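## Task

Take the box labelled SR out and set it on the grey mat so its big SR lettering points upward. All remaining boxes must still be upright in the bin. At the end neither arm may be in contact with anything.

## Robot and tools

ROBOT. Two arms, left_arm and right_arm, each ending in a two-finger gripper with a wrist camera. In the scene frame, left_arm's base sits at (-0.020, +0.249, 0) m with quat_wxyz (+1.000, 0, 0, -0.015), and right_arm's at (+0.040, -0.267, 0) m with quat_wxyz (+1.000, 0, 0, -0.006). For both bases, gravity's up is +z.

FRAMES. Scene frame: origin at table-top height halfway between the nominal bases, +x out across the table, +z up, left_arm on the +y side (image left and right do not follow the arm names). Every hand position, quaternion, velocity and target, and each wrist camera's pose, is given in that arm's own base frame. The table and the fixed cameras use the scene frame. Fingers point along the gripper's +z and close along its y. end_effector_position is the point midway between the finger pads, roughly 1 cm short of the tips. Reported hand pose can be a few centimetres off, worse at long reach.

ROW FORMAT. Each row has 16 numbers, always both arms: left_arm x, y, z, qw, qx, qy, qz, opening, then right_arm in the same order. x, y, z are an absolute target position in metres; qw..qz an absolute target orientation, w first. Both are in that arm's base frame. opening runs from -1 (closed) to +1 (fully open, 0.093 m). Keep a fixed quaternion in every row to hold orientation rather than copying the drifted reported one. For an idle arm, resend the pose it last reported before it stopped, plus the opening it should keep.

execute_actions(actions, cameras). actions is a list of actions. Each action is a list of at most 15 rows, one per 1/30 s control step; if shorter, its last row is held to fill 15 steps. A target more than 0.6 m from the gripper's current position along any of its axes refuses that action for both arms. A malformed action, or a first action failing that check, refuses the whole call. An empty list just returns state and images. cameras: list of names; omitted, null or ["all"] gives all, [] gives none.

move(target, speed, blend, opening_speed, blocking, cameras). target is one 16-number row or a list of up to 15 rows, with no 0.6 m limit. Each gripper follows a straight line from its Hand target. speed is m/s, 0.002 to 2.9, default 0.25; rotation is capped at twice that in rad/s. It is one value, or one per target. blend (m) rounds corners in a list; 0 means stop at each. opening_speed, at least 0.2 per second on the -1..+1 scale, ramps the fingers. A move is capped at 10 s of travel. An opening change inside a list is applied only at arrival, once everything rests. blocking=false returns after about 0.5 s while the move continues; a new move replaces it. Paths ignore obstacles and the other arm. Faster means more lag, overshoot and harder contact. Route around an arm's own base, since passing near it can flip the shoulder posture. The result adds a move: line with the ending (done, off_target, moving, held, fault) and limits (paced = command clipped; held = steps withheld). An arm not named there is done, meaning within 10 mm and 2 degrees. Done does not mean contact-free.

wait(seconds 0 to 10, cameras) lets time run while commands hold. stop(cameras) brakes a running move, needing some room. zoom_image(camera, region [x0, y0, x1, y1] pixels, at most 504x504) enlarges part of the latest image of cam_high, cam_low, cam_left_wrist or cam_right_wrist. read_manual(section="licences") only returns licence text. finished_scene(scene 1 or 2) ends the current scene irreversibly; the goal must hold without the robot.

RESULT LINES. Per arm: end_effector_position, end_effector_quat_wxyz, Hand target (where the arm is actually sent next, often short of your command, so finish it in later calls), Tool commands, and grip_measured (finger motor on the -1..+1 scale). Joint positions end with the finger gap in metres. Joint velocities show "within noise" when at rest. Joint torques are total drive output including weight, with offsets and noise; joints 1 to 3 wrap at ±28 N m. Action calls also list some step positions. MOTOR HOT appears at 75 °C. At 90 °C an OVER-TEMPERATURE FAULT folds that arm and it stays idle; at 100 °C it goes limp. Holding loads, stretching out, or pushing at unreachable targets heats motors, even while you think.

CONTROL QUIRKS. Commanded orientation is clipped each step to within 40 degrees of the measured one. Friction and weight leave the hand low, short or tilted, and small moves may not happen or may go sideways, so check pose after each move.

GRIPPING. Pads meet at about -0.94. Add about 0.0208 per millimetre of object width to get the touching reading, and readings may sit up to 0.02 high. For a firm hold on a rigid box, command at least 0.24 below its width reading, and keep sending that value. To release, send well above the width reading. A sudden large drop in command briefly squeezes much harder.

CAMERAS. cam_high, cam_low, cam_left_wrist, cam_right_wrist, each 672x504, calibrated in OpenCV convention. Fixed cameras may be up to about 2.3 degrees and 9 mm off; wrist images may lag during motion.

AVOID. Dropping, releasing moving objects, slamming or hard pushes, any arm-to-arm collision (also closing one gripper on the other's fingers), knocking boxes over, and letting anything leave the table. Camera cables touching objects count as contact. Loose objects may get brief random nudges.

Each tool is called as name([rows], argument=value, ...), one row to a line, values as JSON.

## Session

execute_actions(actions=[])

zoom_image(camera="cam_high", region=[300, 180, 500, 440])

zoom_image(camera="cam_low", region=[330, 180, 500, 300])

Scene clock: 0.00 s.
left_arm: end_effector_position=(+0.3295, -0.1688, +0.1861) grip_measured=+1.000 end_effector_quat_wxyz=(+0.388, +0.049, +0.869, -0.304) | right_arm: end_effector_position=(+0.3100, +0.1160, +0.1847) grip_measured=+1.000 end_effector_quat_wxyz=(+0.591, +0.129, +0.786, +0.127)
Joint positions: left_arm=[-0.321 1.194 0.771 -0.154 0.339 -0.394 0.093] | right_arm=[0.63 0.984 0.422 0.238 0.557 0.549 0.093]
Joint velocities: within noise
Joint torques (N m): no reading
Motor temperatures (°C): left_arm=[24 30 27 22 24 25 26] | right_arm=[25 25 28 27 24 23 22]
Heat: left arm: 30 °C; right arm: 28 °C.
Hand target: left_arm +0.3297, -0.1688, +0.1887; +0.390, +0.049, +0.868, -0.304 | right_arm +0.3108, +0.1166, +0.1885; +0.593, +0.130, +0.784, +0.129
Tool commands: left_gripper/opening=+1.0 right_gripper/opening=+1.0
camera_calibration:
cam_left_wrist: T_world_to_cam=[[-0.298115, -0.83669, 0.459431, -0.125853], [-0.905431, 0.0954907, -0.413613, 0.428666], [0.302195, -0.539287, -0.786033, 0.0328482], [0, 0, 0, 1]] pos_world=[0.340683, -0.128519, 0.260943]
cam_right_wrist: T_world_to_cam=[[-0.0517523, -0.933945, -0.35365, 0.190049], [-0.649249, 0.30054, -0.698678, 0.33558], [0.758813, 0.193449, -0.621917, -0.0593475], [0, 0, 0, 1]] pos_world=[0.272744, 0.0881207, 0.264764]

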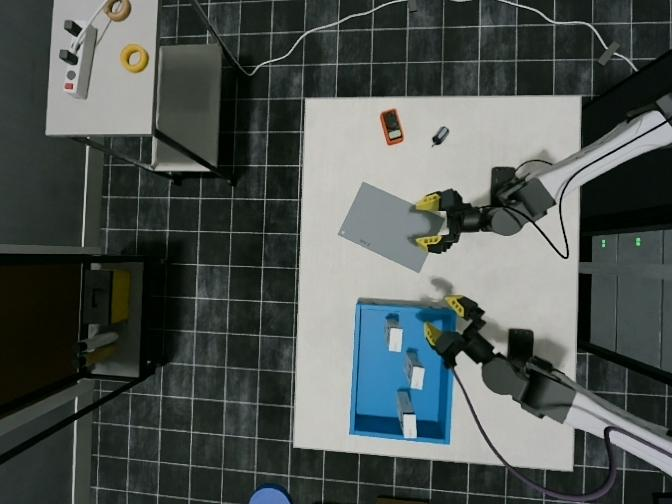

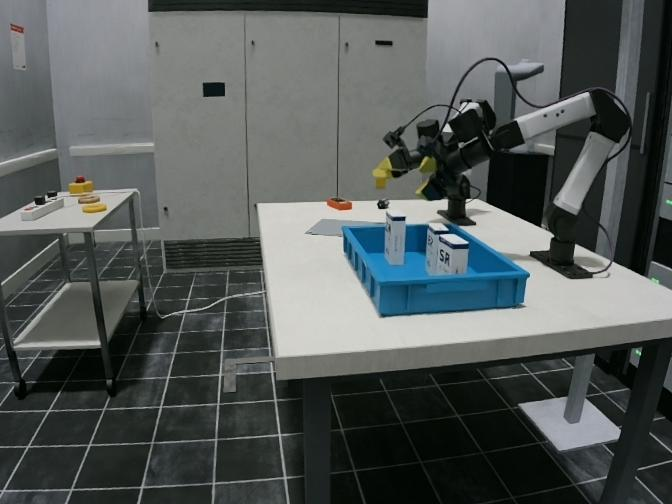

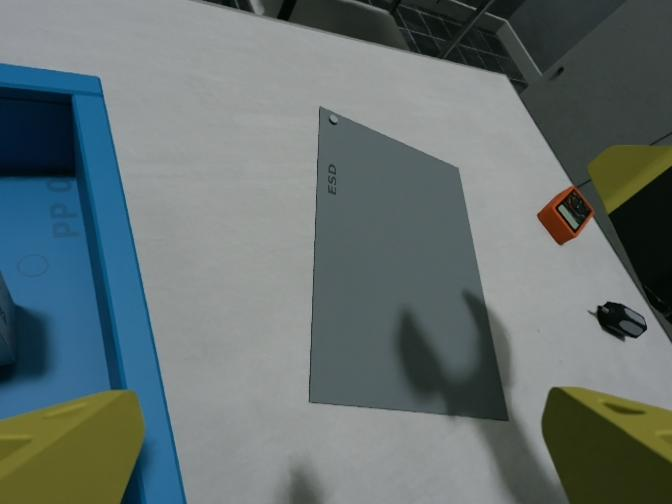

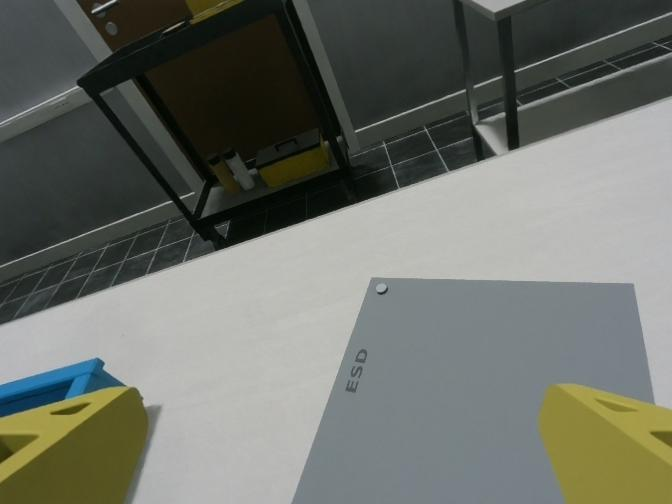

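Scaled by 1.938 from the camera's 672x504 image, which has a finer 960x720 frame.

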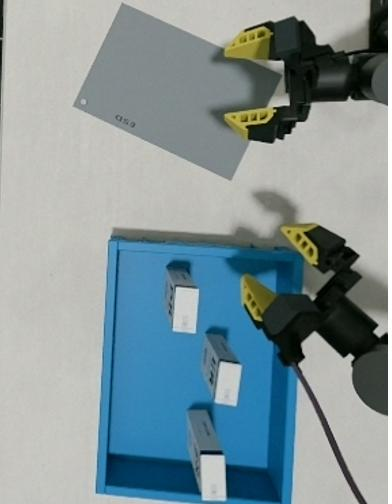

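Scaled by 2.965 from the camera's 672x504 image, which has a finer 960x720 frame.

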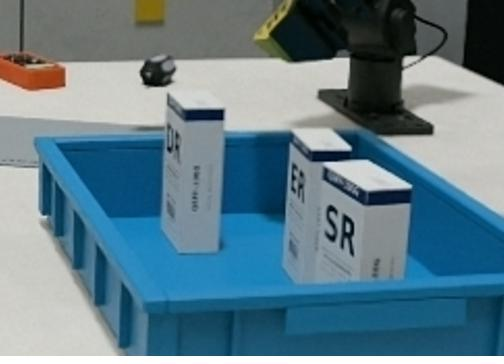

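move(target=[0.31,0.19,0.27,0.2156,-0.0851,0.9726,0.0189,1,0.193,-0.23,0.40,0.560,0.228,0.7257,-0.327,1], speed=0.3)

Scene clock: 14.50 s.
left_arm: end_effector_position=(+0.3104, +0.1864, +0.2665) grip_measured=+1.000 end_effector_quat_wxyz=(+0.219, -0.088, +0.972, +0.011) | right_arm: end_effector_position=(+0.1925, -0.2294, +0.3892) grip_measured=+1.000 end_effector_quat_wxyz=(+0.553, +0.235, +0.731, -0.322)
Joint positions: left_arm=[0.635 1.652 1.864 -1.387 0.204 0.413 0.093] | right_arm=[-0.914 0.831 1.108 -0.459 -0.073 -0.23 0.093]
Joint velocities: within noise
Joint torques (N m): left_arm=[0.55 -7.24 11.1 1.04 -0.09 0.01] | right_arm=[-0.43 -0.02 10.58 2.34 -0.22 -0.04]
Motor temperatures (°C): left_arm=[24 31 31 25 24 25 26] | right_arm=[25 25 30 31 24 23 22]
Heat: left arm: 31 °C; right arm: 31 °C.
Hand target: left_arm +0.3099, +0.1900, +0.2698; +0.216, -0.085, +0.973, +0.019 | right_arm +0.1928, -0.2298, +0.3999; +0.560, +0.228, +0.726, -0.327
Off the commanded pose: left_arm 0.005 m, 1 deg | right_arm 0.011 m, 1 deg.
move: off_target (right_arm)
camera_calibration:
cam_left_wrist: T_world_to_cam=[[0.187758, -0.98182, -0.0278766, 0.134864], [-0.982214, -0.187729, -0.00367716, 0.378066], [-0.00162295, 0.0280712, -0.999605, 0.33891], [0, 0, 0, 1]] pos_world=[0.34657, 0.193873, 0.343925]
cam_right_wrist: T_world_to_cam=[[-0.700542, -0.682298, 0.209069, -0.10276], [-0.528218, 0.298802, -0.794797, 0.519683], [0.479819, -0.667223, -0.569726, 0.0597996], [0, 0, 0, 1]] pos_world=[0.173825, -0.185496, 0.468596]

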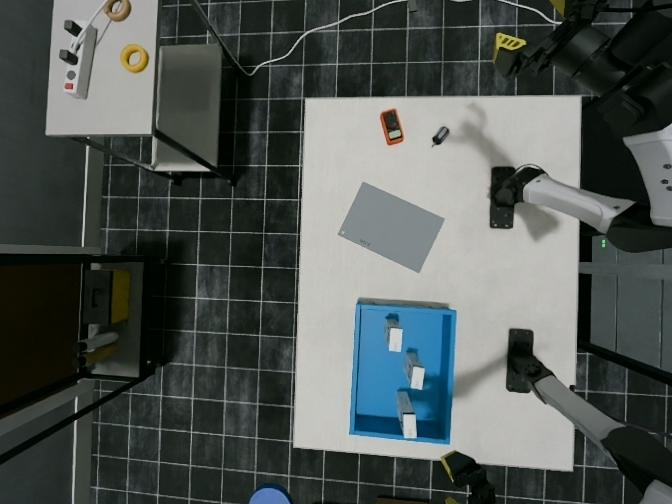

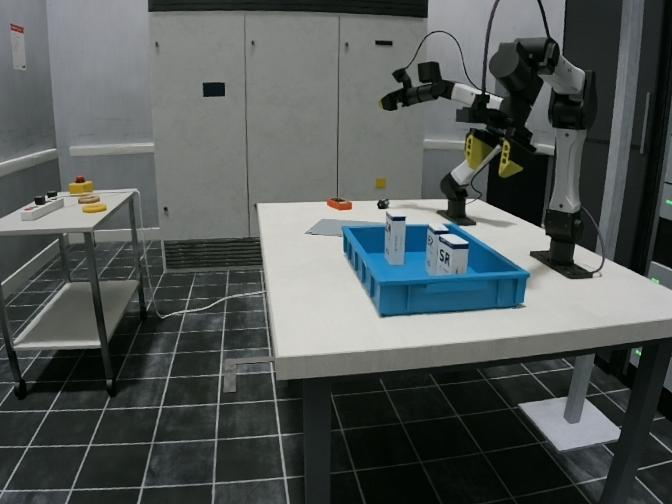

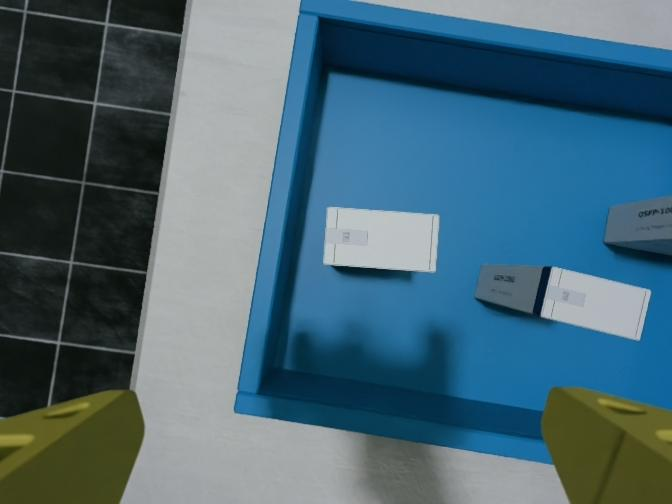

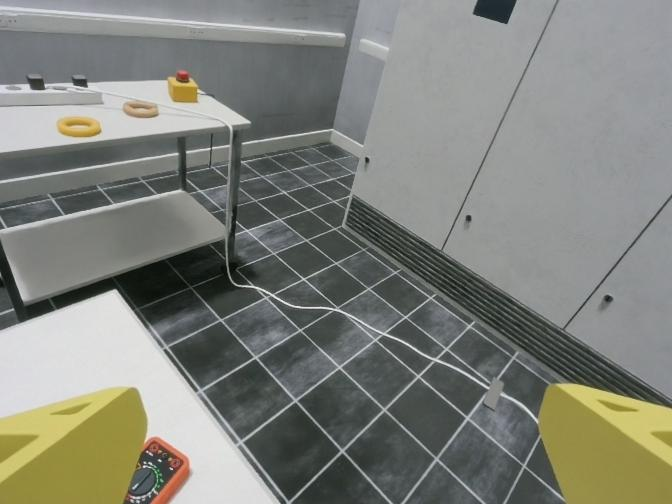

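move(target=[0.363,0.174,0.18,0.0870,-0.0695,0.9938,0.0061,0.9,0.1925,-0.2294,0.3892,0.553,0.235,0.731,-0.322,1], speed=0.2, cameras=["cam_left_wrist","cam_low"])

Scene clock: 20.53 s.
left_arm: end_effector_position=(+0.3613, +0.1715, +0.1744) grip_measured=+0.903 end_effector_quat_wxyz=(+0.086, -0.065, +0.994, -0.002) | right_arm: end_effector_position=(+0.1926, -0.2294, +0.3892) grip_measured=+1.000 end_effector_quat_wxyz=(+0.553, +0.235, +0.732, -0.322)
Joint positions: left_arm=[0.473 1.941 1.916 -1.389 0.071 0.338 0.089] | right_arm=[-0.914 0.831 1.108 -0.459 -0.074 -0.231 0.093]
Joint velocities: within noise
Joint torques (N m): left_arm=[0.16 -11.38 11.22 0.54 -0.15 -0.19] | right_arm=[0.14 -0.9 7.99 2.29 -0.1 0.02]
Motor temperatures (°C): left_arm=[24 32 32 25 24 25 26] | right_arm=[25 25 31 33 24 23 22]
Heat: left arm: 32 °C; right arm: 33 °C.
Hand target: left_arm +0.3629, +0.1740, +0.1800; +0.088, -0.070, +0.994, +0.006 | right_arm +0.1925, -0.2294, +0.3892; +0.553, +0.235, +0.731, -0.322
Off the commanded pose: left_arm 0.006 m, 1 deg | right_arm 0.000 m, 0 deg.
move: done
camera_calibration:
cam_left_wrist: T_world_to_cam=[[0.12721, -0.991388, -0.0310985, 0.132163], [-0.955536, -0.130898, 0.264227, 0.358867], [-0.266023, -0.0038967, -0.963959, 0.342148], [0, 0, 0, 1]] pos_world=[0.417117, 0.179333, 0.239104]
Images, in order (width x height): cam_low 672x504, cam_left_wrist 672x504.

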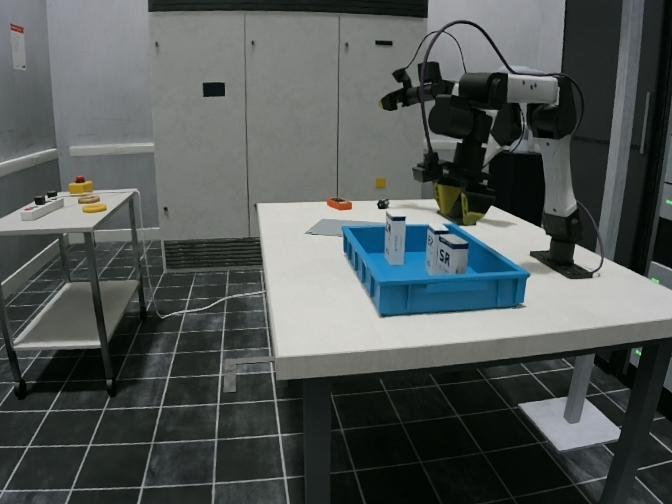

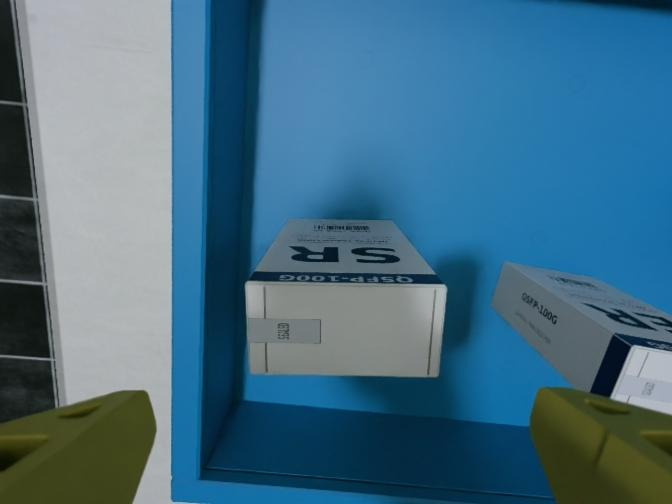

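move(target=[0.364,0.1735,0.150,-0.0131,-0.0567,0.9983,-0.0007,0.65,0.1925,-0.2294,0.3892,0.553,0.235,0.731,-0.322,1], speed=0.15, cameras=["cam_left_wrist"])

Scene clock: 33.83 s.
left_arm: end_effector_position=(+0.3617, +0.1722, +0.1486) grip_measured=+0.653 end_effector_quat_wxyz=(-0.009, -0.055, +0.998, -0.007) | right_arm: end_effector_position=(+0.1926, -0.2294, +0.3892) grip_measured=+1.000 end_effector_quat_wxyz=(+0.553, +0.235, +0.732, -0.322)
Joint positions: left_arm=[0.447 2.128 2.101 -1.566 0.006 0.337 0.077] | right_arm=[-0.914 0.831 1.108 -0.459 -0.074 -0.231 0.093]
Joint velocities: within noise
Joint torques (N m): left_arm=[-0.1 -12.08 10.74 0.11 -0.19 -0.19] | right_arm=[0.14 -0.91 7.99 2.29 -0.1 0.02]
Motor temperatures (°C): left_arm=[24 35 35 24 24 25 26] | right_arm=[25 25 32 35 24 23 22]
Heat: left arm: 35 °C; right arm: 35 °C.
Hand target: left_arm +0.3639, +0.1734, +0.1500; -0.012, -0.057, +0.998, -0.001 | right_arm +0.1925, -0.2294, +0.3892; +0.553, +0.235, +0.731, -0.322
Off the commanded pose: left_arm 0.003 m, 1 deg | right_arm 0.000 m, 0 deg.
move: done
camera_calibration:
cam_left_wrist: T_world_to_cam=[[0.0998553, -0.994493, -0.0318288, 0.142585], [-0.890671, -0.103599, 0.442688, 0.311445], [-0.443547, -0.0158558, -0.896111, 0.373423], [0, 0, 0, 1]] pos_world=[0.428788, 0.179986, 0.201294]
Images, in order (width x height): cam_left_wrist 672x504.

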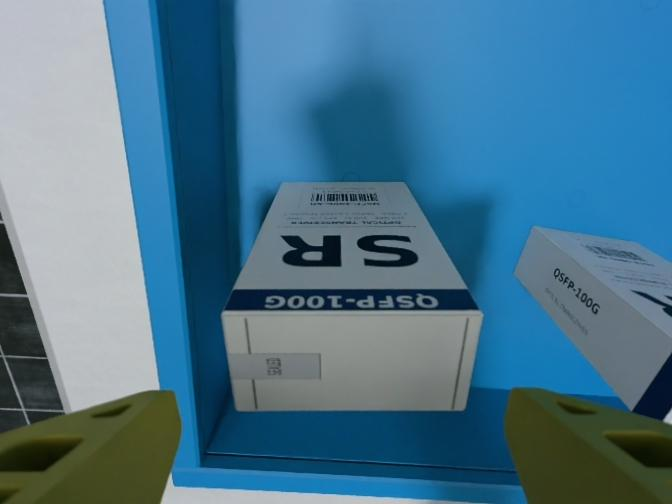

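move(target=[0.362,0.1705,0.115,-0.0435,-0.0566,0.9974,-0.0025,0.65,0.1925,-0.2294,0.3892,0.553,0.235,0.731,-0.322,1], speed=0.1, cameras=["cam_left_wrist"])

Scene clock: 41.37 s.
left_arm: end_effector_position=(+0.3618, +0.1702, +0.1236) grip_measured=+0.653 end_effector_quat_wxyz=(-0.035, -0.054, +0.998, -0.007) | right_arm: end_effector_position=(+0.1926, -0.2294, +0.3892) grip_measured=+1.000 end_effector_quat_wxyz=(+0.553, +0.235, +0.732, -0.322)
Joint positions: left_arm=[0.434 2.159 2.047 -1.529 -0.013 0.326 0.077] | right_arm=[-0.914 0.831 1.108 -0.459 -0.074 -0.231 0.093]
Joint velocities: within noise
Joint torques (N m): left_arm=[-0.16 -12.75 6 0.34 -0.21 -0.19] | right_arm=[0.16 -0.9 7.98 2.3 -0.1 0.02]
Motor temperatures (°C): left_arm=[24 37 36 24 24 25 26] | right_arm=[25 25 32 36 24 23 22]
Heat: left arm: 37 °C; right arm: 36 °C.
Hand target: left_arm +0.3618, +0.1704, +0.1150; -0.044, -0.057, +0.997, -0.003 | right_arm +0.1925, -0.2294, +0.3892; +0.553, +0.235, +0.731, -0.322
Off the commanded pose: left_arm 0.009 m, 1 deg | right_arm 0.000 m, 0 deg.
move: done
camera_calibration:
cam_left_wrist: T_world_to_cam=[[0.0961468, -0.99478, -0.0341956, 0.141469], [-0.867349, -0.100586, 0.48743, 0.307964], [-0.488325, -0.0172054, -0.872492, 0.364615], [0, 0, 0, 1]] pos_world=[0.431561, 0.17798, 0.17285]
Images, in order (width x height): cam_left_wrist 672x504.

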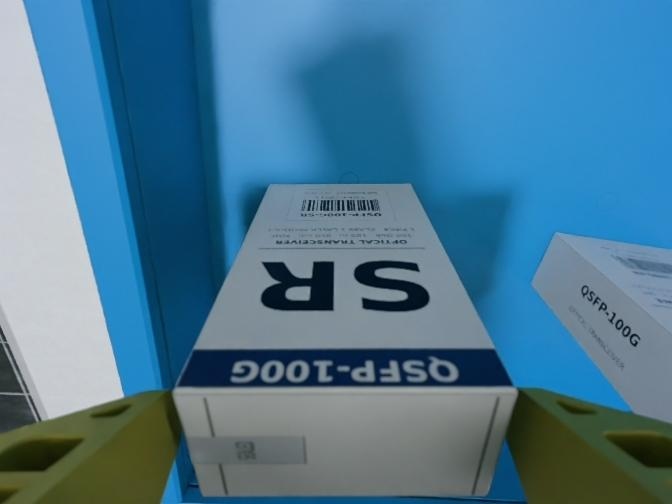

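move(target=[0.362,0.1705,0.101,-0.0435,-0.0566,0.9974,-0.0025,0.65,0.1925,-0.2294,0.3892,0.553,0.235,0.731,-0.322,1], speed=0.08, cameras=["cam_left_wrist","cam_low"])

Scene clock: 45.60 s.
left_arm: end_effector_position=(+0.3629, +0.1708, +0.1087) grip_measured=+0.653 end_effector_quat_wxyz=(-0.035, -0.054, +0.998, -0.007) | right_arm: end_effector_position=(+0.1926, -0.2294, +0.3892) grip_measured=+1.000 end_effector_quat_wxyz=(+0.553, +0.235, +0.732, -0.322)
Joint positions: left_arm=[0.434 2.159 1.988 -1.47 -0.013 0.325 0.077] | right_arm=[-0.914 0.831 1.108 -0.459 -0.074 -0.231 0.093]
Joint velocities: within noise
Joint torques (N m): left_arm=[-0.12 -13.23 5.71 0.35 -0.21 -0.19] | right_arm=[0.14 -0.91 7.99 2.29 -0.1 0.02]
Motor temperatures (°C): left_arm=[24 38 35 23 24 25 26] | right_arm=[25 25 33 36 24 23 22]
Heat: left arm: 38 °C; right arm: 36 °C.
Hand target: left_arm +0.3620, +0.1705, +0.1011; -0.044, -0.057, +0.997, -0.003 | right_arm +0.1925, -0.2294, +0.3892; +0.553, +0.235, +0.731, -0.322
Off the commanded pose: left_arm 0.008 m, 1 deg | right_arm 0.000 m, 0 deg.
move: done
camera_calibration:
cam_left_wrist: T_world_to_cam=[[0.0965145, -0.994744, -0.0341879, 0.141279], [-0.86673, -0.100882, 0.488468, 0.315906], [-0.48935, -0.0175125, -0.871912, 0.352482], [0, 0, 0, 1]] pos_world=[0.432657, 0.178579, 0.157854]
Images, in order (width x height): cam_low 672x504, cam_left_wrist 672x504.

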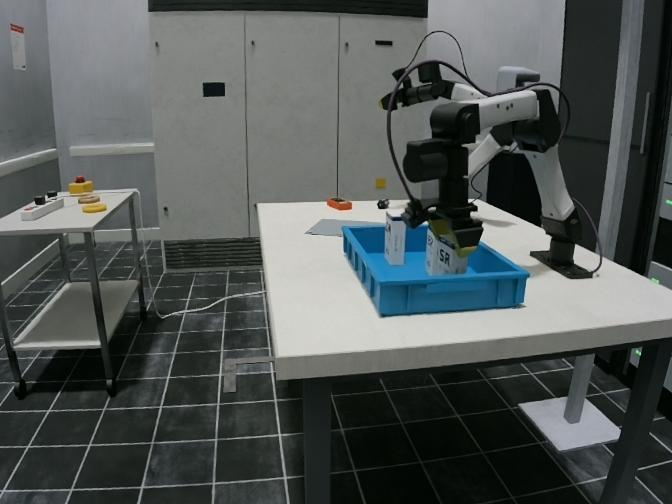

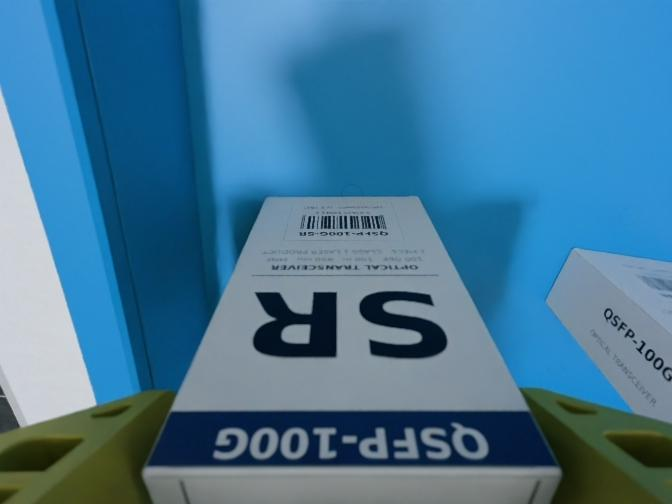

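move(target=[0.362,0.1705,0.101,-0.0435,-0.0566,0.9974,-0.0025,0.1,0.1925,-0.2294,0.3892,0.553,0.235,0.731,-0.322,1], opening_speed=0.4, cameras=["cam_left_wrist"])

Scene clock: 49.57 s.
left_arm: end_effector_position=(+0.3632, +0.1706, +0.1087) grip_measured=+0.265 end_effector_quat_wxyz=(-0.035, -0.054, +0.998, -0.007) | right_arm: end_effector_position=(+0.1926, -0.2294, +0.3892) grip_measured=+1.000 end_effector_quat_wxyz=(+0.553, +0.235, +0.732, -0.322)
Joint positions: left_arm=[0.433 2.159 1.988 -1.469 -0.013 0.325 0.058] | right_arm=[-0.914 0.831 1.108 -0.459 -0.074 -0.231 0.093]
Joint velocities: within noise
Joint torques (N m): left_arm=[-0.09 -13.29 5.71 0.36 -0.21 -0.19] | right_arm=[0.16 -0.9 8.01 2.29 -0.1 0.02]
Motor temperatures (°C): left_arm=[24 40 35 23 24 25 26] | right_arm=[25 25 33 36 24 23 22]
Heat: left arm: 40 °C; right arm: 36 °C.
Hand target: left_arm +0.3620, +0.1705, +0.1011; -0.044, -0.056, +0.997, -0.003 | right_arm +0.1925, -0.2294, +0.3892; +0.553, +0.235, +0.731, -0.322
Off the commanded pose: left_arm 0.008 m, 1 deg | right_arm 0.000 m, 0 deg.
move: done
camera_calibration:
cam_left_wrist: T_world_to_cam=[[0.095671, -0.994817, -0.0344537, 0.141379], [-0.867119, -0.100288, 0.487901, 0.316241], [-0.488828, -0.0168026, -0.872219, 0.352406], [0, 0, 0, 1]] pos_world=[0.432958, 0.178283, 0.157951]
Images, in order (width x height): cam_left_wrist 672x504.

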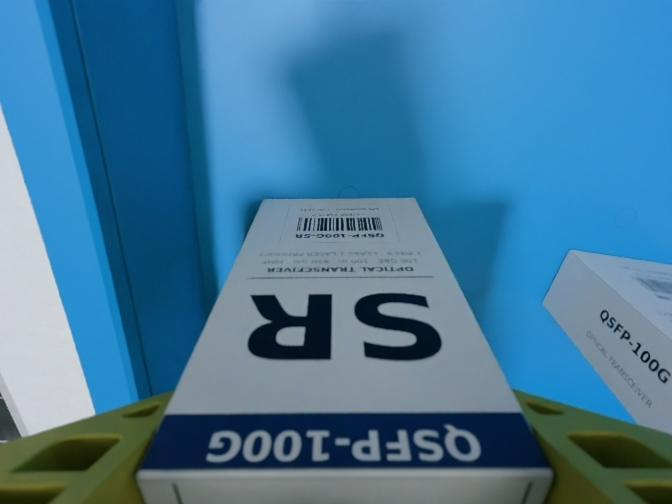

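move([
  [0.362,0.1705,0.165,0.0175,-0.0567,0.9982,0.001,0.1,0.1925,-0.2294,0.3892,0.553,0.235,0.731,-0.322,1],
  [0.32,0.13,0.27,0.13,-0.0865,0.9877,0.0114,0.1,0.1925,-0.2294,0.3892,0.553,0.235,0.731,-0.322,1],
], speed=[0.12,0.3], blend=[0.02,0])

Scene clock: 67.60 s.
left_arm: end_effector_position=(+0.3185, +0.1338, +0.2682) grip_measured=+0.247 end_effector_quat_wxyz=(+0.140, -0.084, +0.986, +0.024) | right_arm: end_effector_position=(+0.1926, -0.2294, +0.3892) grip_measured=+1.000 end_effector_quat_wxyz=(+0.553, +0.235, +0.732, -0.322)
Joint positions: left_arm=[0.421 1.722 2.006 -1.574 0.047 0.244 0.057] | right_arm=[-0.914 0.831 1.108 -0.459 -0.074 -0.231 0.093]
Joint velocities: within noise
Joint torques (N m): left_arm=[-0.09 -8.35 8.79 0.88 0.11 -0.22] | right_arm=[0.14 -0.9 7.99 2.29 -0.09 0.02]
Motor temperatures (°C): left_arm=[24 45 34 23 24 25 27] | right_arm=[25 25 33 37 24 23 22]
Heat: left arm: 45 °C; right arm: 37 °C.
Hand target: left_arm +0.3199, +0.1299, +0.2697; +0.142, -0.087, +0.986, +0.015 | right_arm +0.1925, -0.2294, +0.3892; +0.553, +0.235, +0.731, -0.322
Off the commanded pose: left_arm 0.004 m, 2 deg | right_arm 0.000 m, 0 deg.
joint sent to its limit (left arm) — joint 4 (wrist pitch), lower limit. The joint targets still meet the commanded pose.
move: done
camera_calibration:
cam_left_wrist: T_world_to_cam=[[0.176493, -0.981909, -0.0685928, 0.0963138], [-0.970665, -0.185184, 0.153353, 0.329982], [-0.163281, 0.0395149, -0.985788, 0.388288], [0, 0, 0, 1]] pos_world=[0.366703, 0.140336, 0.338772]
cam_right_wrist: T_world_to_cam=[[-0.699944, -0.682832, 0.209331, -0.102948], [-0.528636, 0.29825, -0.794727, 0.519643], [0.480232, -0.666924, -0.569728, 0.0598029], [0, 0, 0, 1]] pos_world=[0.173925, -0.185396, 0.468596]

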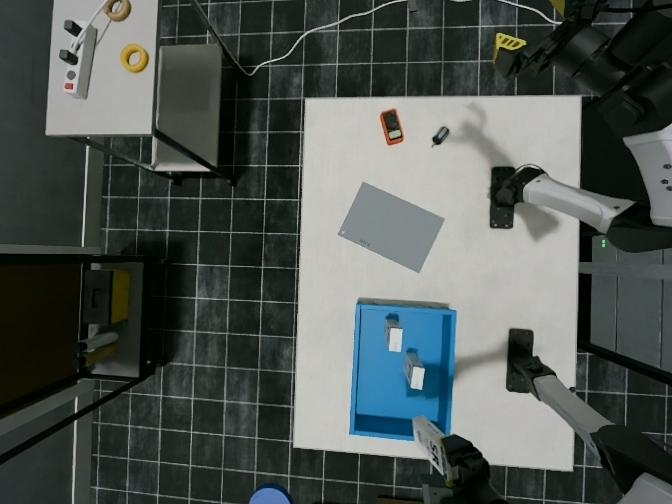

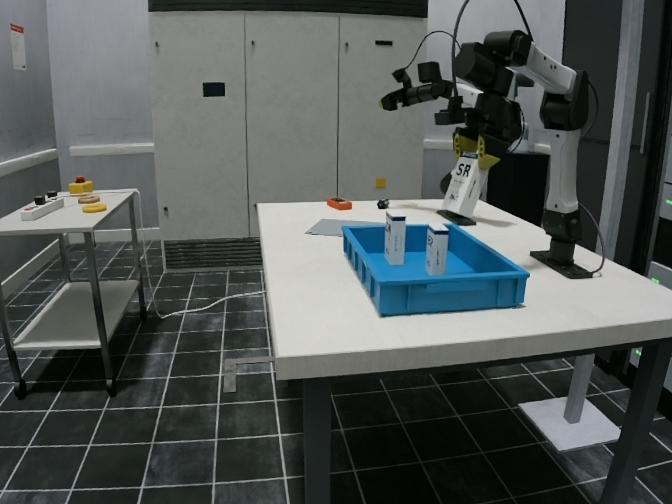

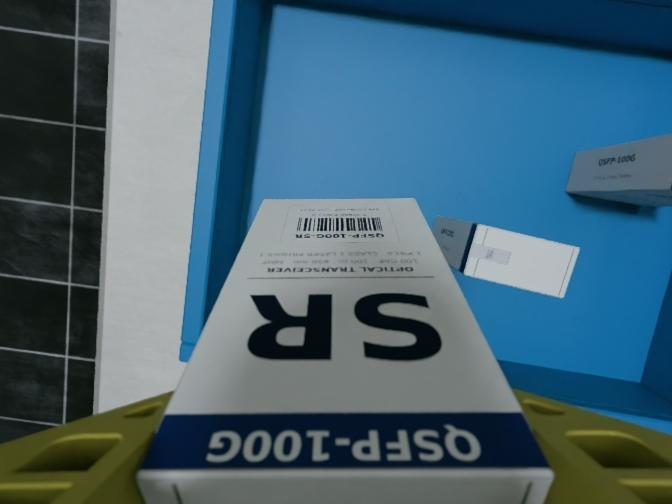

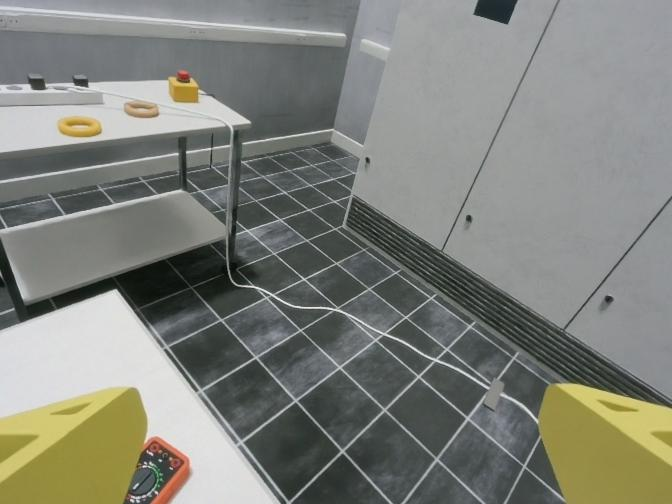

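move([
  [0.31,-0.23,0.25,0.3368,0.1631,0.9254,-0.0594,0.1,0.1925,-0.2294,0.3892,0.553,0.235,0.731,-0.322,1],
  [0.3907,-0.3767,0.10,0.5788,0.1412,0.7966,-0.1026,0.1,0.1925,-0.2294,0.3892,0.553,0.235,0.731,-0.322,1],
], speed=[0.3,0.2], blend=[0.04,0])

zoom_image(camera="cam_high", region=[330, 170, 480, 290])

Scene clock: 73.90 s.
left_arm: end_effector_position=(+0.3889, -0.3765, +0.0977) grip_measured=+0.247 end_effector_quat_wxyz=(+0.568, +0.145, +0.803, -0.105) | right_arm: end_effector_position=(+0.1926, -0.2294, +0.3892) grip_measured=+1.000 end_effector_quat_wxyz=(+0.553, +0.235, +0.732, -0.322)
Joint positions: left_arm=[-0.927 2.05 1.095 0.559 -0.528 -0.212 0.057] | right_arm=[-0.914 0.831 1.108 -0.459 -0.074 -0.231 0.093]
Joint velocities: within noise
Joint torques (N m): left_arm=[0.09 -12.33 7.92 2.64 -0.4 -0.01] | right_arm=[0.14 -0.9 7.98 2.29 -0.1 0.02]
Motor temperatures (°C): left_arm=[24 45 34 24 25 25 27] | right_arm=[25 25 33 38 24 23 22]
Heat: left arm: 45 °C; right arm: 38 °C.
Hand target: left_arm +0.3906, -0.3767, +0.1000; +0.578, +0.141, +0.797, -0.103 | right_arm +0.1925, -0.2294, +0.3892; +0.553, +0.235, +0.731, -0.322
Off the commanded pose: left_arm 0.003 m, 2 deg | right_arm 0.000 m, 0 deg.
move: done
camera_calibration:
cam_left_wrist: T_world_to_cam=[[-0.316263, -0.94848, -0.0190424, -0.229536], [-0.661943, 0.235009, -0.71176, 0.452736], [0.679565, -0.212498, -0.702165, -0.198458], [0, 0, 0, 1]] pos_world=[0.361957, -0.36628, 0.178519]
cam_right_wrist: T_world_to_cam=[[-0.699944, -0.682832, 0.209331, -0.102948], [-0.528636, 0.29825, -0.794727, 0.519643], [0.480232, -0.666924, -0.569728, 0.0598029], [0, 0, 0, 1]] pos_world=[0.173925, -0.185396, 0.468596]

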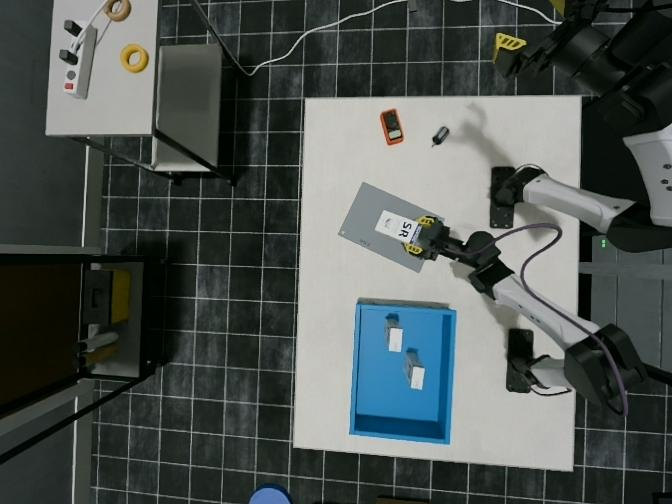

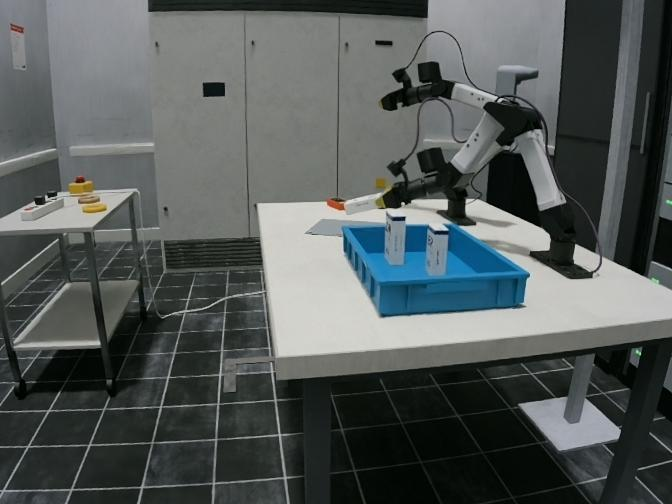

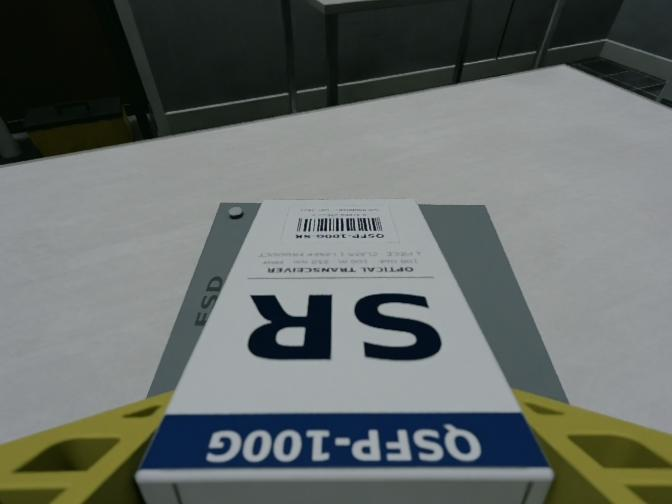

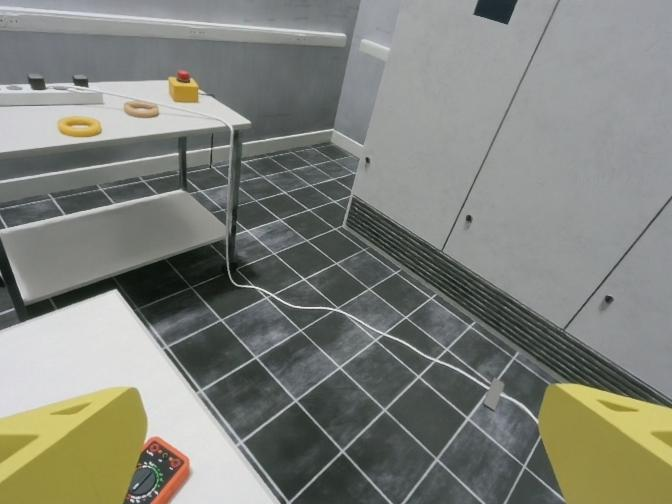

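Scaled by 3.360 from the camera's 672x504 image, which has a finer 960x720 frame.

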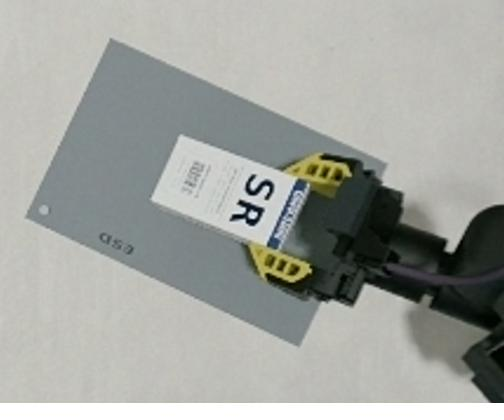

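move(target=[0.3907,-0.3767,0.044,0.5926,0.1394,0.7864,-0.105,0.1,0.1925,-0.2294,0.3892,0.553,0.235,0.731,-0.322,1], speed=0.08, cameras=["cam_left_wrist","cam_low"])

zoom_image(camera="cam_low", region=[300, 160, 480, 280])

Scene clock: 79.93 s.
left_arm: end_effector_position=(+0.3932, -0.3786, +0.0483) grip_measured=+0.247 end_effector_quat_wxyz=(+0.588, +0.138, +0.790, -0.110) | right_arm: end_effector_position=(+0.1926, -0.2294, +0.3892) grip_measured=+1.000 end_effector_quat_wxyz=(+0.553, +0.235, +0.732, -0.322)
Joint positions: left_arm=[-0.927 2.229 1.063 0.827 -0.543 -0.193 0.057] | right_arm=[-0.914 0.831 1.108 -0.459 -0.074 -0.231 0.093]
Joint velocities: within noise
Joint torques (N m): left_arm=[-0.08 -12.67 5.41 2.65 -0.32 0.02] | right_arm=[0.14 -0.9 7.98 2.29 -0.1 0.02]
Motor temperatures (°C): left_arm=[24 45 33 26 25 25 27] | right_arm=[25 25 33 38 24 23 22]
Heat: left arm: 45 °C; right arm: 38 °C.
Hand target: left_arm +0.3908, -0.3766, +0.0440; +0.592, +0.139, +0.787, -0.105 | right_arm +0.1925, -0.2294, +0.3892; +0.553, +0.235, +0.731, -0.322
Off the commanded pose: left_arm 0.005 m, 1 deg | right_arm 0.000 m, 0 deg.
move: done
camera_calibration:
cam_left_wrist: T_world_to_cam=[[-0.30822, -0.95127, -0.00923885, -0.235773], [-0.630735, 0.211615, -0.746587, 0.40144], [0.712161, -0.224286, -0.665224, -0.2556], [0, 0, 0, 1]] pos_world=[0.362561, -0.366562, 0.127501]
Images, in order (width x height): cam_low 672x504, cam_left_wrist 672x504.

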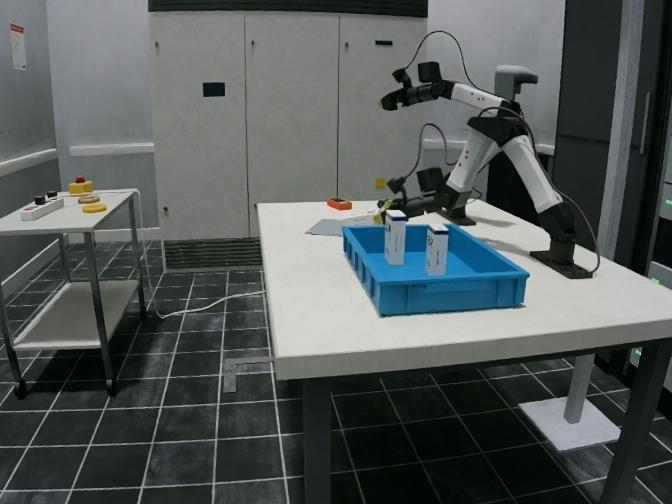

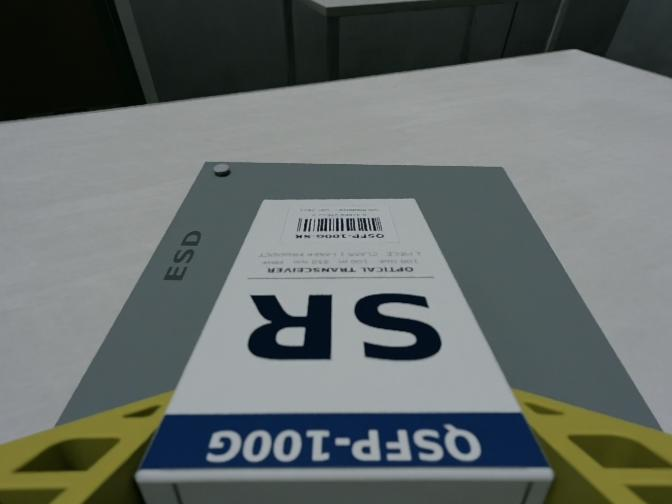

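Scaled by 2.800 from the camera's 672x504 image, which has a finer 960x720 frame.

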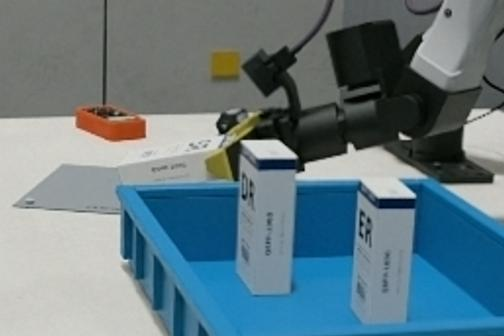

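move([
  [0.3907,-0.3767,0.034,0.5926,0.1394,0.7864,-0.105,0.1,0.1925,-0.2294,0.3892,0.553,0.235,0.731,-0.322,1],
  [0.3907,-0.3767,0.034,0.5926,0.1394,0.7864,-0.105,0.36,0.1925,-0.2294,0.3892,0.553,0.235,0.731,-0.322,1],
], speed=0.05, opening_speed=0.4, cameras=["cam_left_wrist","cam_low"])

zoom_image(camera="cam_low", region=[300, 160, 480, 280])

Scene clock: 84.60 s.
left_arm: end_effector_position=(+0.3941, -0.3791, +0.0425) grip_measured=+0.363 end_effector_quat_wxyz=(+0.593, +0.134, +0.786, -0.112) | right_arm: end_effector_position=(+0.1926, -0.2294, +0.3892) grip_measured=+1.000 end_effector_quat_wxyz=(+0.553, +0.235, +0.732, -0.322)
Joint positions: left_arm=[-0.927 2.257 1.063 0.87 -0.546 -0.19 0.063] | right_arm=[-0.914 0.831 1.108 -0.459 -0.074 -0.231 0.093]
Joint velocities: within noise
Joint torques (N m): left_arm=[-0.09 -12.42 5.31 2.52 -0.28 0] | right_arm=[0.14 -0.91 7.98 2.29 -0.1 0.02]
Motor temperatures (°C): left_arm=[24 45 33 27 25 25 27] | right_arm=[25 25 33 38 24 23 22]
Heat: left arm: 45 °C; right arm: 38 °C.
Hand target: left_arm +0.3908, -0.3766, +0.0342; +0.592, +0.139, +0.786, -0.105 | right_arm +0.1925, -0.2294, +0.3892; +0.553, +0.235, +0.731, -0.322
Off the commanded pose: left_arm 0.009 m, 1 deg | right_arm 0.000 m, 0 deg.
move: done
camera_calibration:
cam_left_wrist: T_world_to_cam=[[-0.305989, -0.952028, -0.00364813, -0.23742], [-0.623354, 0.203244, -0.755064, 0.392053], [0.719584, -0.228767, -0.65564, -0.265249], [0, 0, 0, 1]] pos_world=[0.362608, -0.366393, 0.121251]
Images, in order (width x height): cam_low 672x504, cam_left_wrist 672x504.

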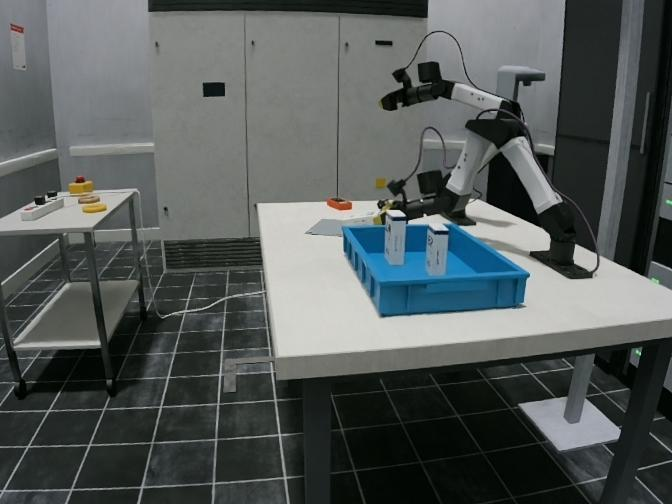

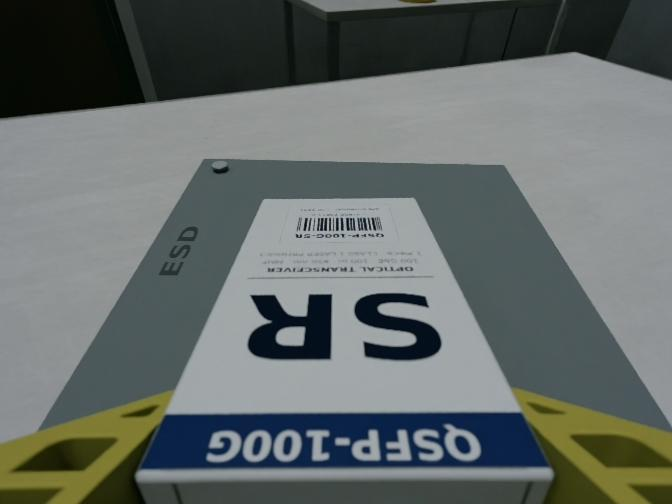

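Scaled by 2.800 from the camera's 672x504 image, which has a finer 960x720 frame.

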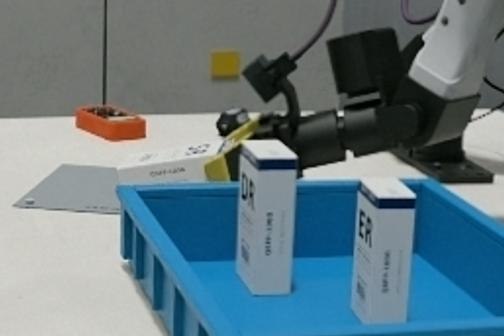

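move(target=[0.3907,-0.3767,0.022,0.5926,0.1394,0.7864,-0.105,0.39,0.1925,-0.2294,0.3892,0.553,0.235,0.731,-0.322,1], speed=0.04, opening_speed=0.3, cameras=["cam_left_wrist","cam_low"])

zoom_image(camera="cam_low", region=[300, 160, 480, 280])

Scene clock: 88.23 s.
left_arm: end_effector_position=(+0.3955, -0.3797, +0.0387) grip_measured=+0.390 end_effector_quat_wxyz=(+0.602, +0.128, +0.779, -0.118) | right_arm: end_effector_position=(+0.1926, -0.2294, +0.3892) grip_measured=+1.000 end_effector_quat_wxyz=(+0.553, +0.235, +0.732, -0.322)
Joint positions: left_arm=[-0.927 2.289 1.063 0.932 -0.551 -0.188 0.064] | right_arm=[-0.914 0.831 1.108 -0.459 -0.074 -0.231 0.093]
Joint velocities: within noise
Joint torques (N m): left_arm=[-0.08 -11.77 5.31 2.26 -0.23 -0.03] | right_arm=[0.14 -0.9 7.98 2.29 -0.1 0.02]
Motor temperatures (°C): left_arm=[24 45 33 28 25 25 27] | right_arm=[25 25 33 39 24 23 22]
Heat: left arm: 45 °C; right arm: 39 °C.
Hand target: left_arm +0.3907, -0.3764, +0.0224; +0.593, +0.139, +0.786, -0.105 | right_arm +0.1925, -0.2294, +0.3892; +0.553, +0.235, +0.731, -0.322
Off the commanded pose: left_arm 0.018 m, 2 deg | right_arm 0.000 m, 0 deg.
move: off_target (left_arm)
camera_calibration:
cam_left_wrist: T_world_to_cam=[[-0.302148, -0.953209, 0.00993453, -0.240118], [-0.609201, 0.185068, -0.771119, 0.378302], [0.733199, -0.239044, -0.636614, -0.278893], [0, 0, 0, 1]] pos_world=[0.362395, -0.365562, 0.116554]
Images, in order (width x height): cam_low 672x504, cam_left_wrist 672x504.

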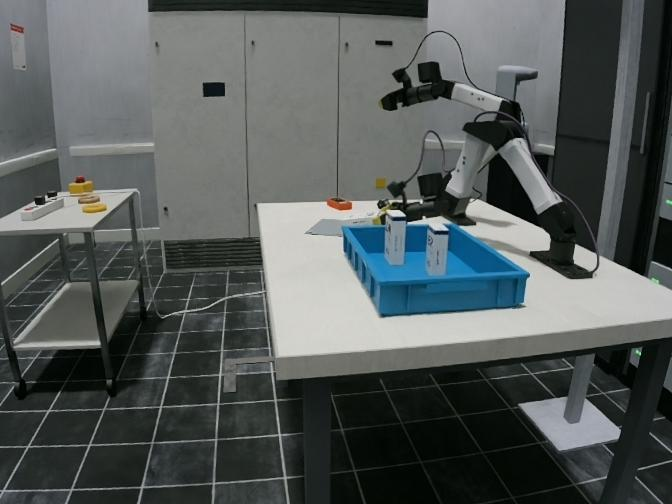

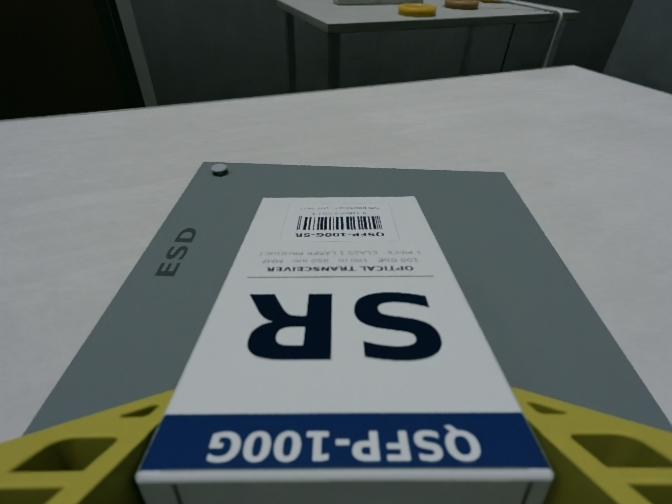

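Scaled by 2.800 from the camera's 672x504 image, which has a finer 960x720 frame.

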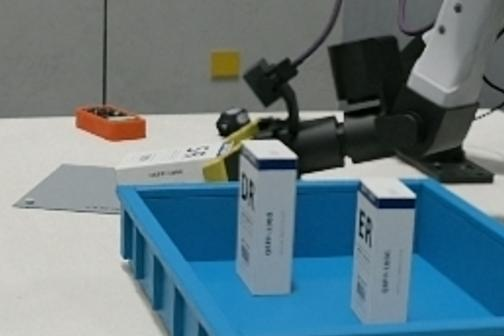

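move(target=[0.3907,-0.3767,0.022,0.5926,0.1394,0.7864,-0.105,0.42,0.1925,-0.2294,0.3892,0.553,0.235,0.731,-0.322,1], opening_speed=0.2, cameras=["cam_left_wrist"])

Scene clock: 91.23 s.
left_arm: end_effector_position=(+0.3954, -0.3795, +0.0372) grip_measured=+0.418 end_effector_quat_wxyz=(+0.601, +0.128, +0.780, -0.117) | right_arm: end_effector_position=(+0.1926, -0.2294, +0.3892) grip_measured=+1.000 end_effector_quat_wxyz=(+0.553, +0.235, +0.732, -0.322)
Joint positions: left_arm=[-0.927 2.292 1.063 0.932 -0.551 -0.188 0.065] | right_arm=[-0.914 0.831 1.108 -0.459 -0.074 -0.231 0.093]
Joint velocities: within noise
Joint torques (N m): left_arm=[-0.09 -12.11 5.26 2.24 -0.22 -0.02] | right_arm=[0.16 -0.9 7.98 2.29 -0.1 0.02]
Motor temperatures (°C): left_arm=[24 45 33 28 25 25 27] | right_arm=[25 25 33 39 24 23 22]
Heat: left arm: 45 °C; right arm: 39 °C.
Hand target: left_arm +0.3907, -0.3764, +0.0222; +0.593, +0.139, +0.786, -0.105 | right_arm +0.1925, -0.2294, +0.3892; +0.553, +0.235, +0.731, -0.322
Off the commanded pose: left_arm 0.016 m, 2 deg | right_arm 0.000 m, 0 deg.
move: off_target (left_arm)
camera_calibration:
cam_left_wrist: T_world_to_cam=[[-0.302065, -0.953251, 0.00838169, -0.239964], [-0.610423, 0.186662, -0.769767, 0.37808], [0.732216, -0.237636, -0.638271, -0.278722], [0, 0, 0, 1]] pos_world=[0.362389, -0.365553, 0.115145]
Images, in order (width x height): cam_left_wrist 672x504.

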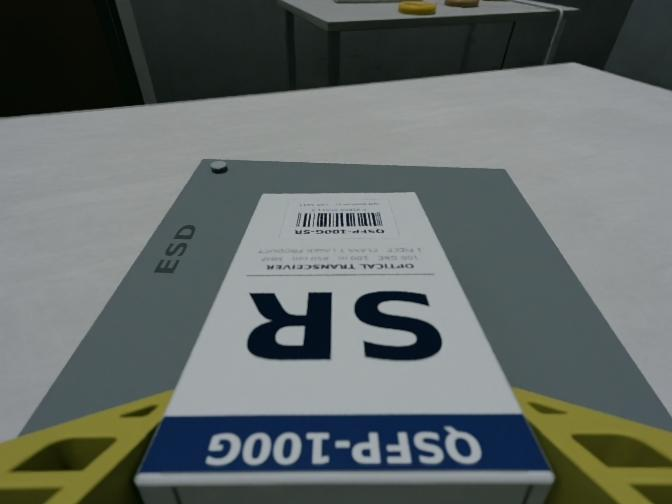

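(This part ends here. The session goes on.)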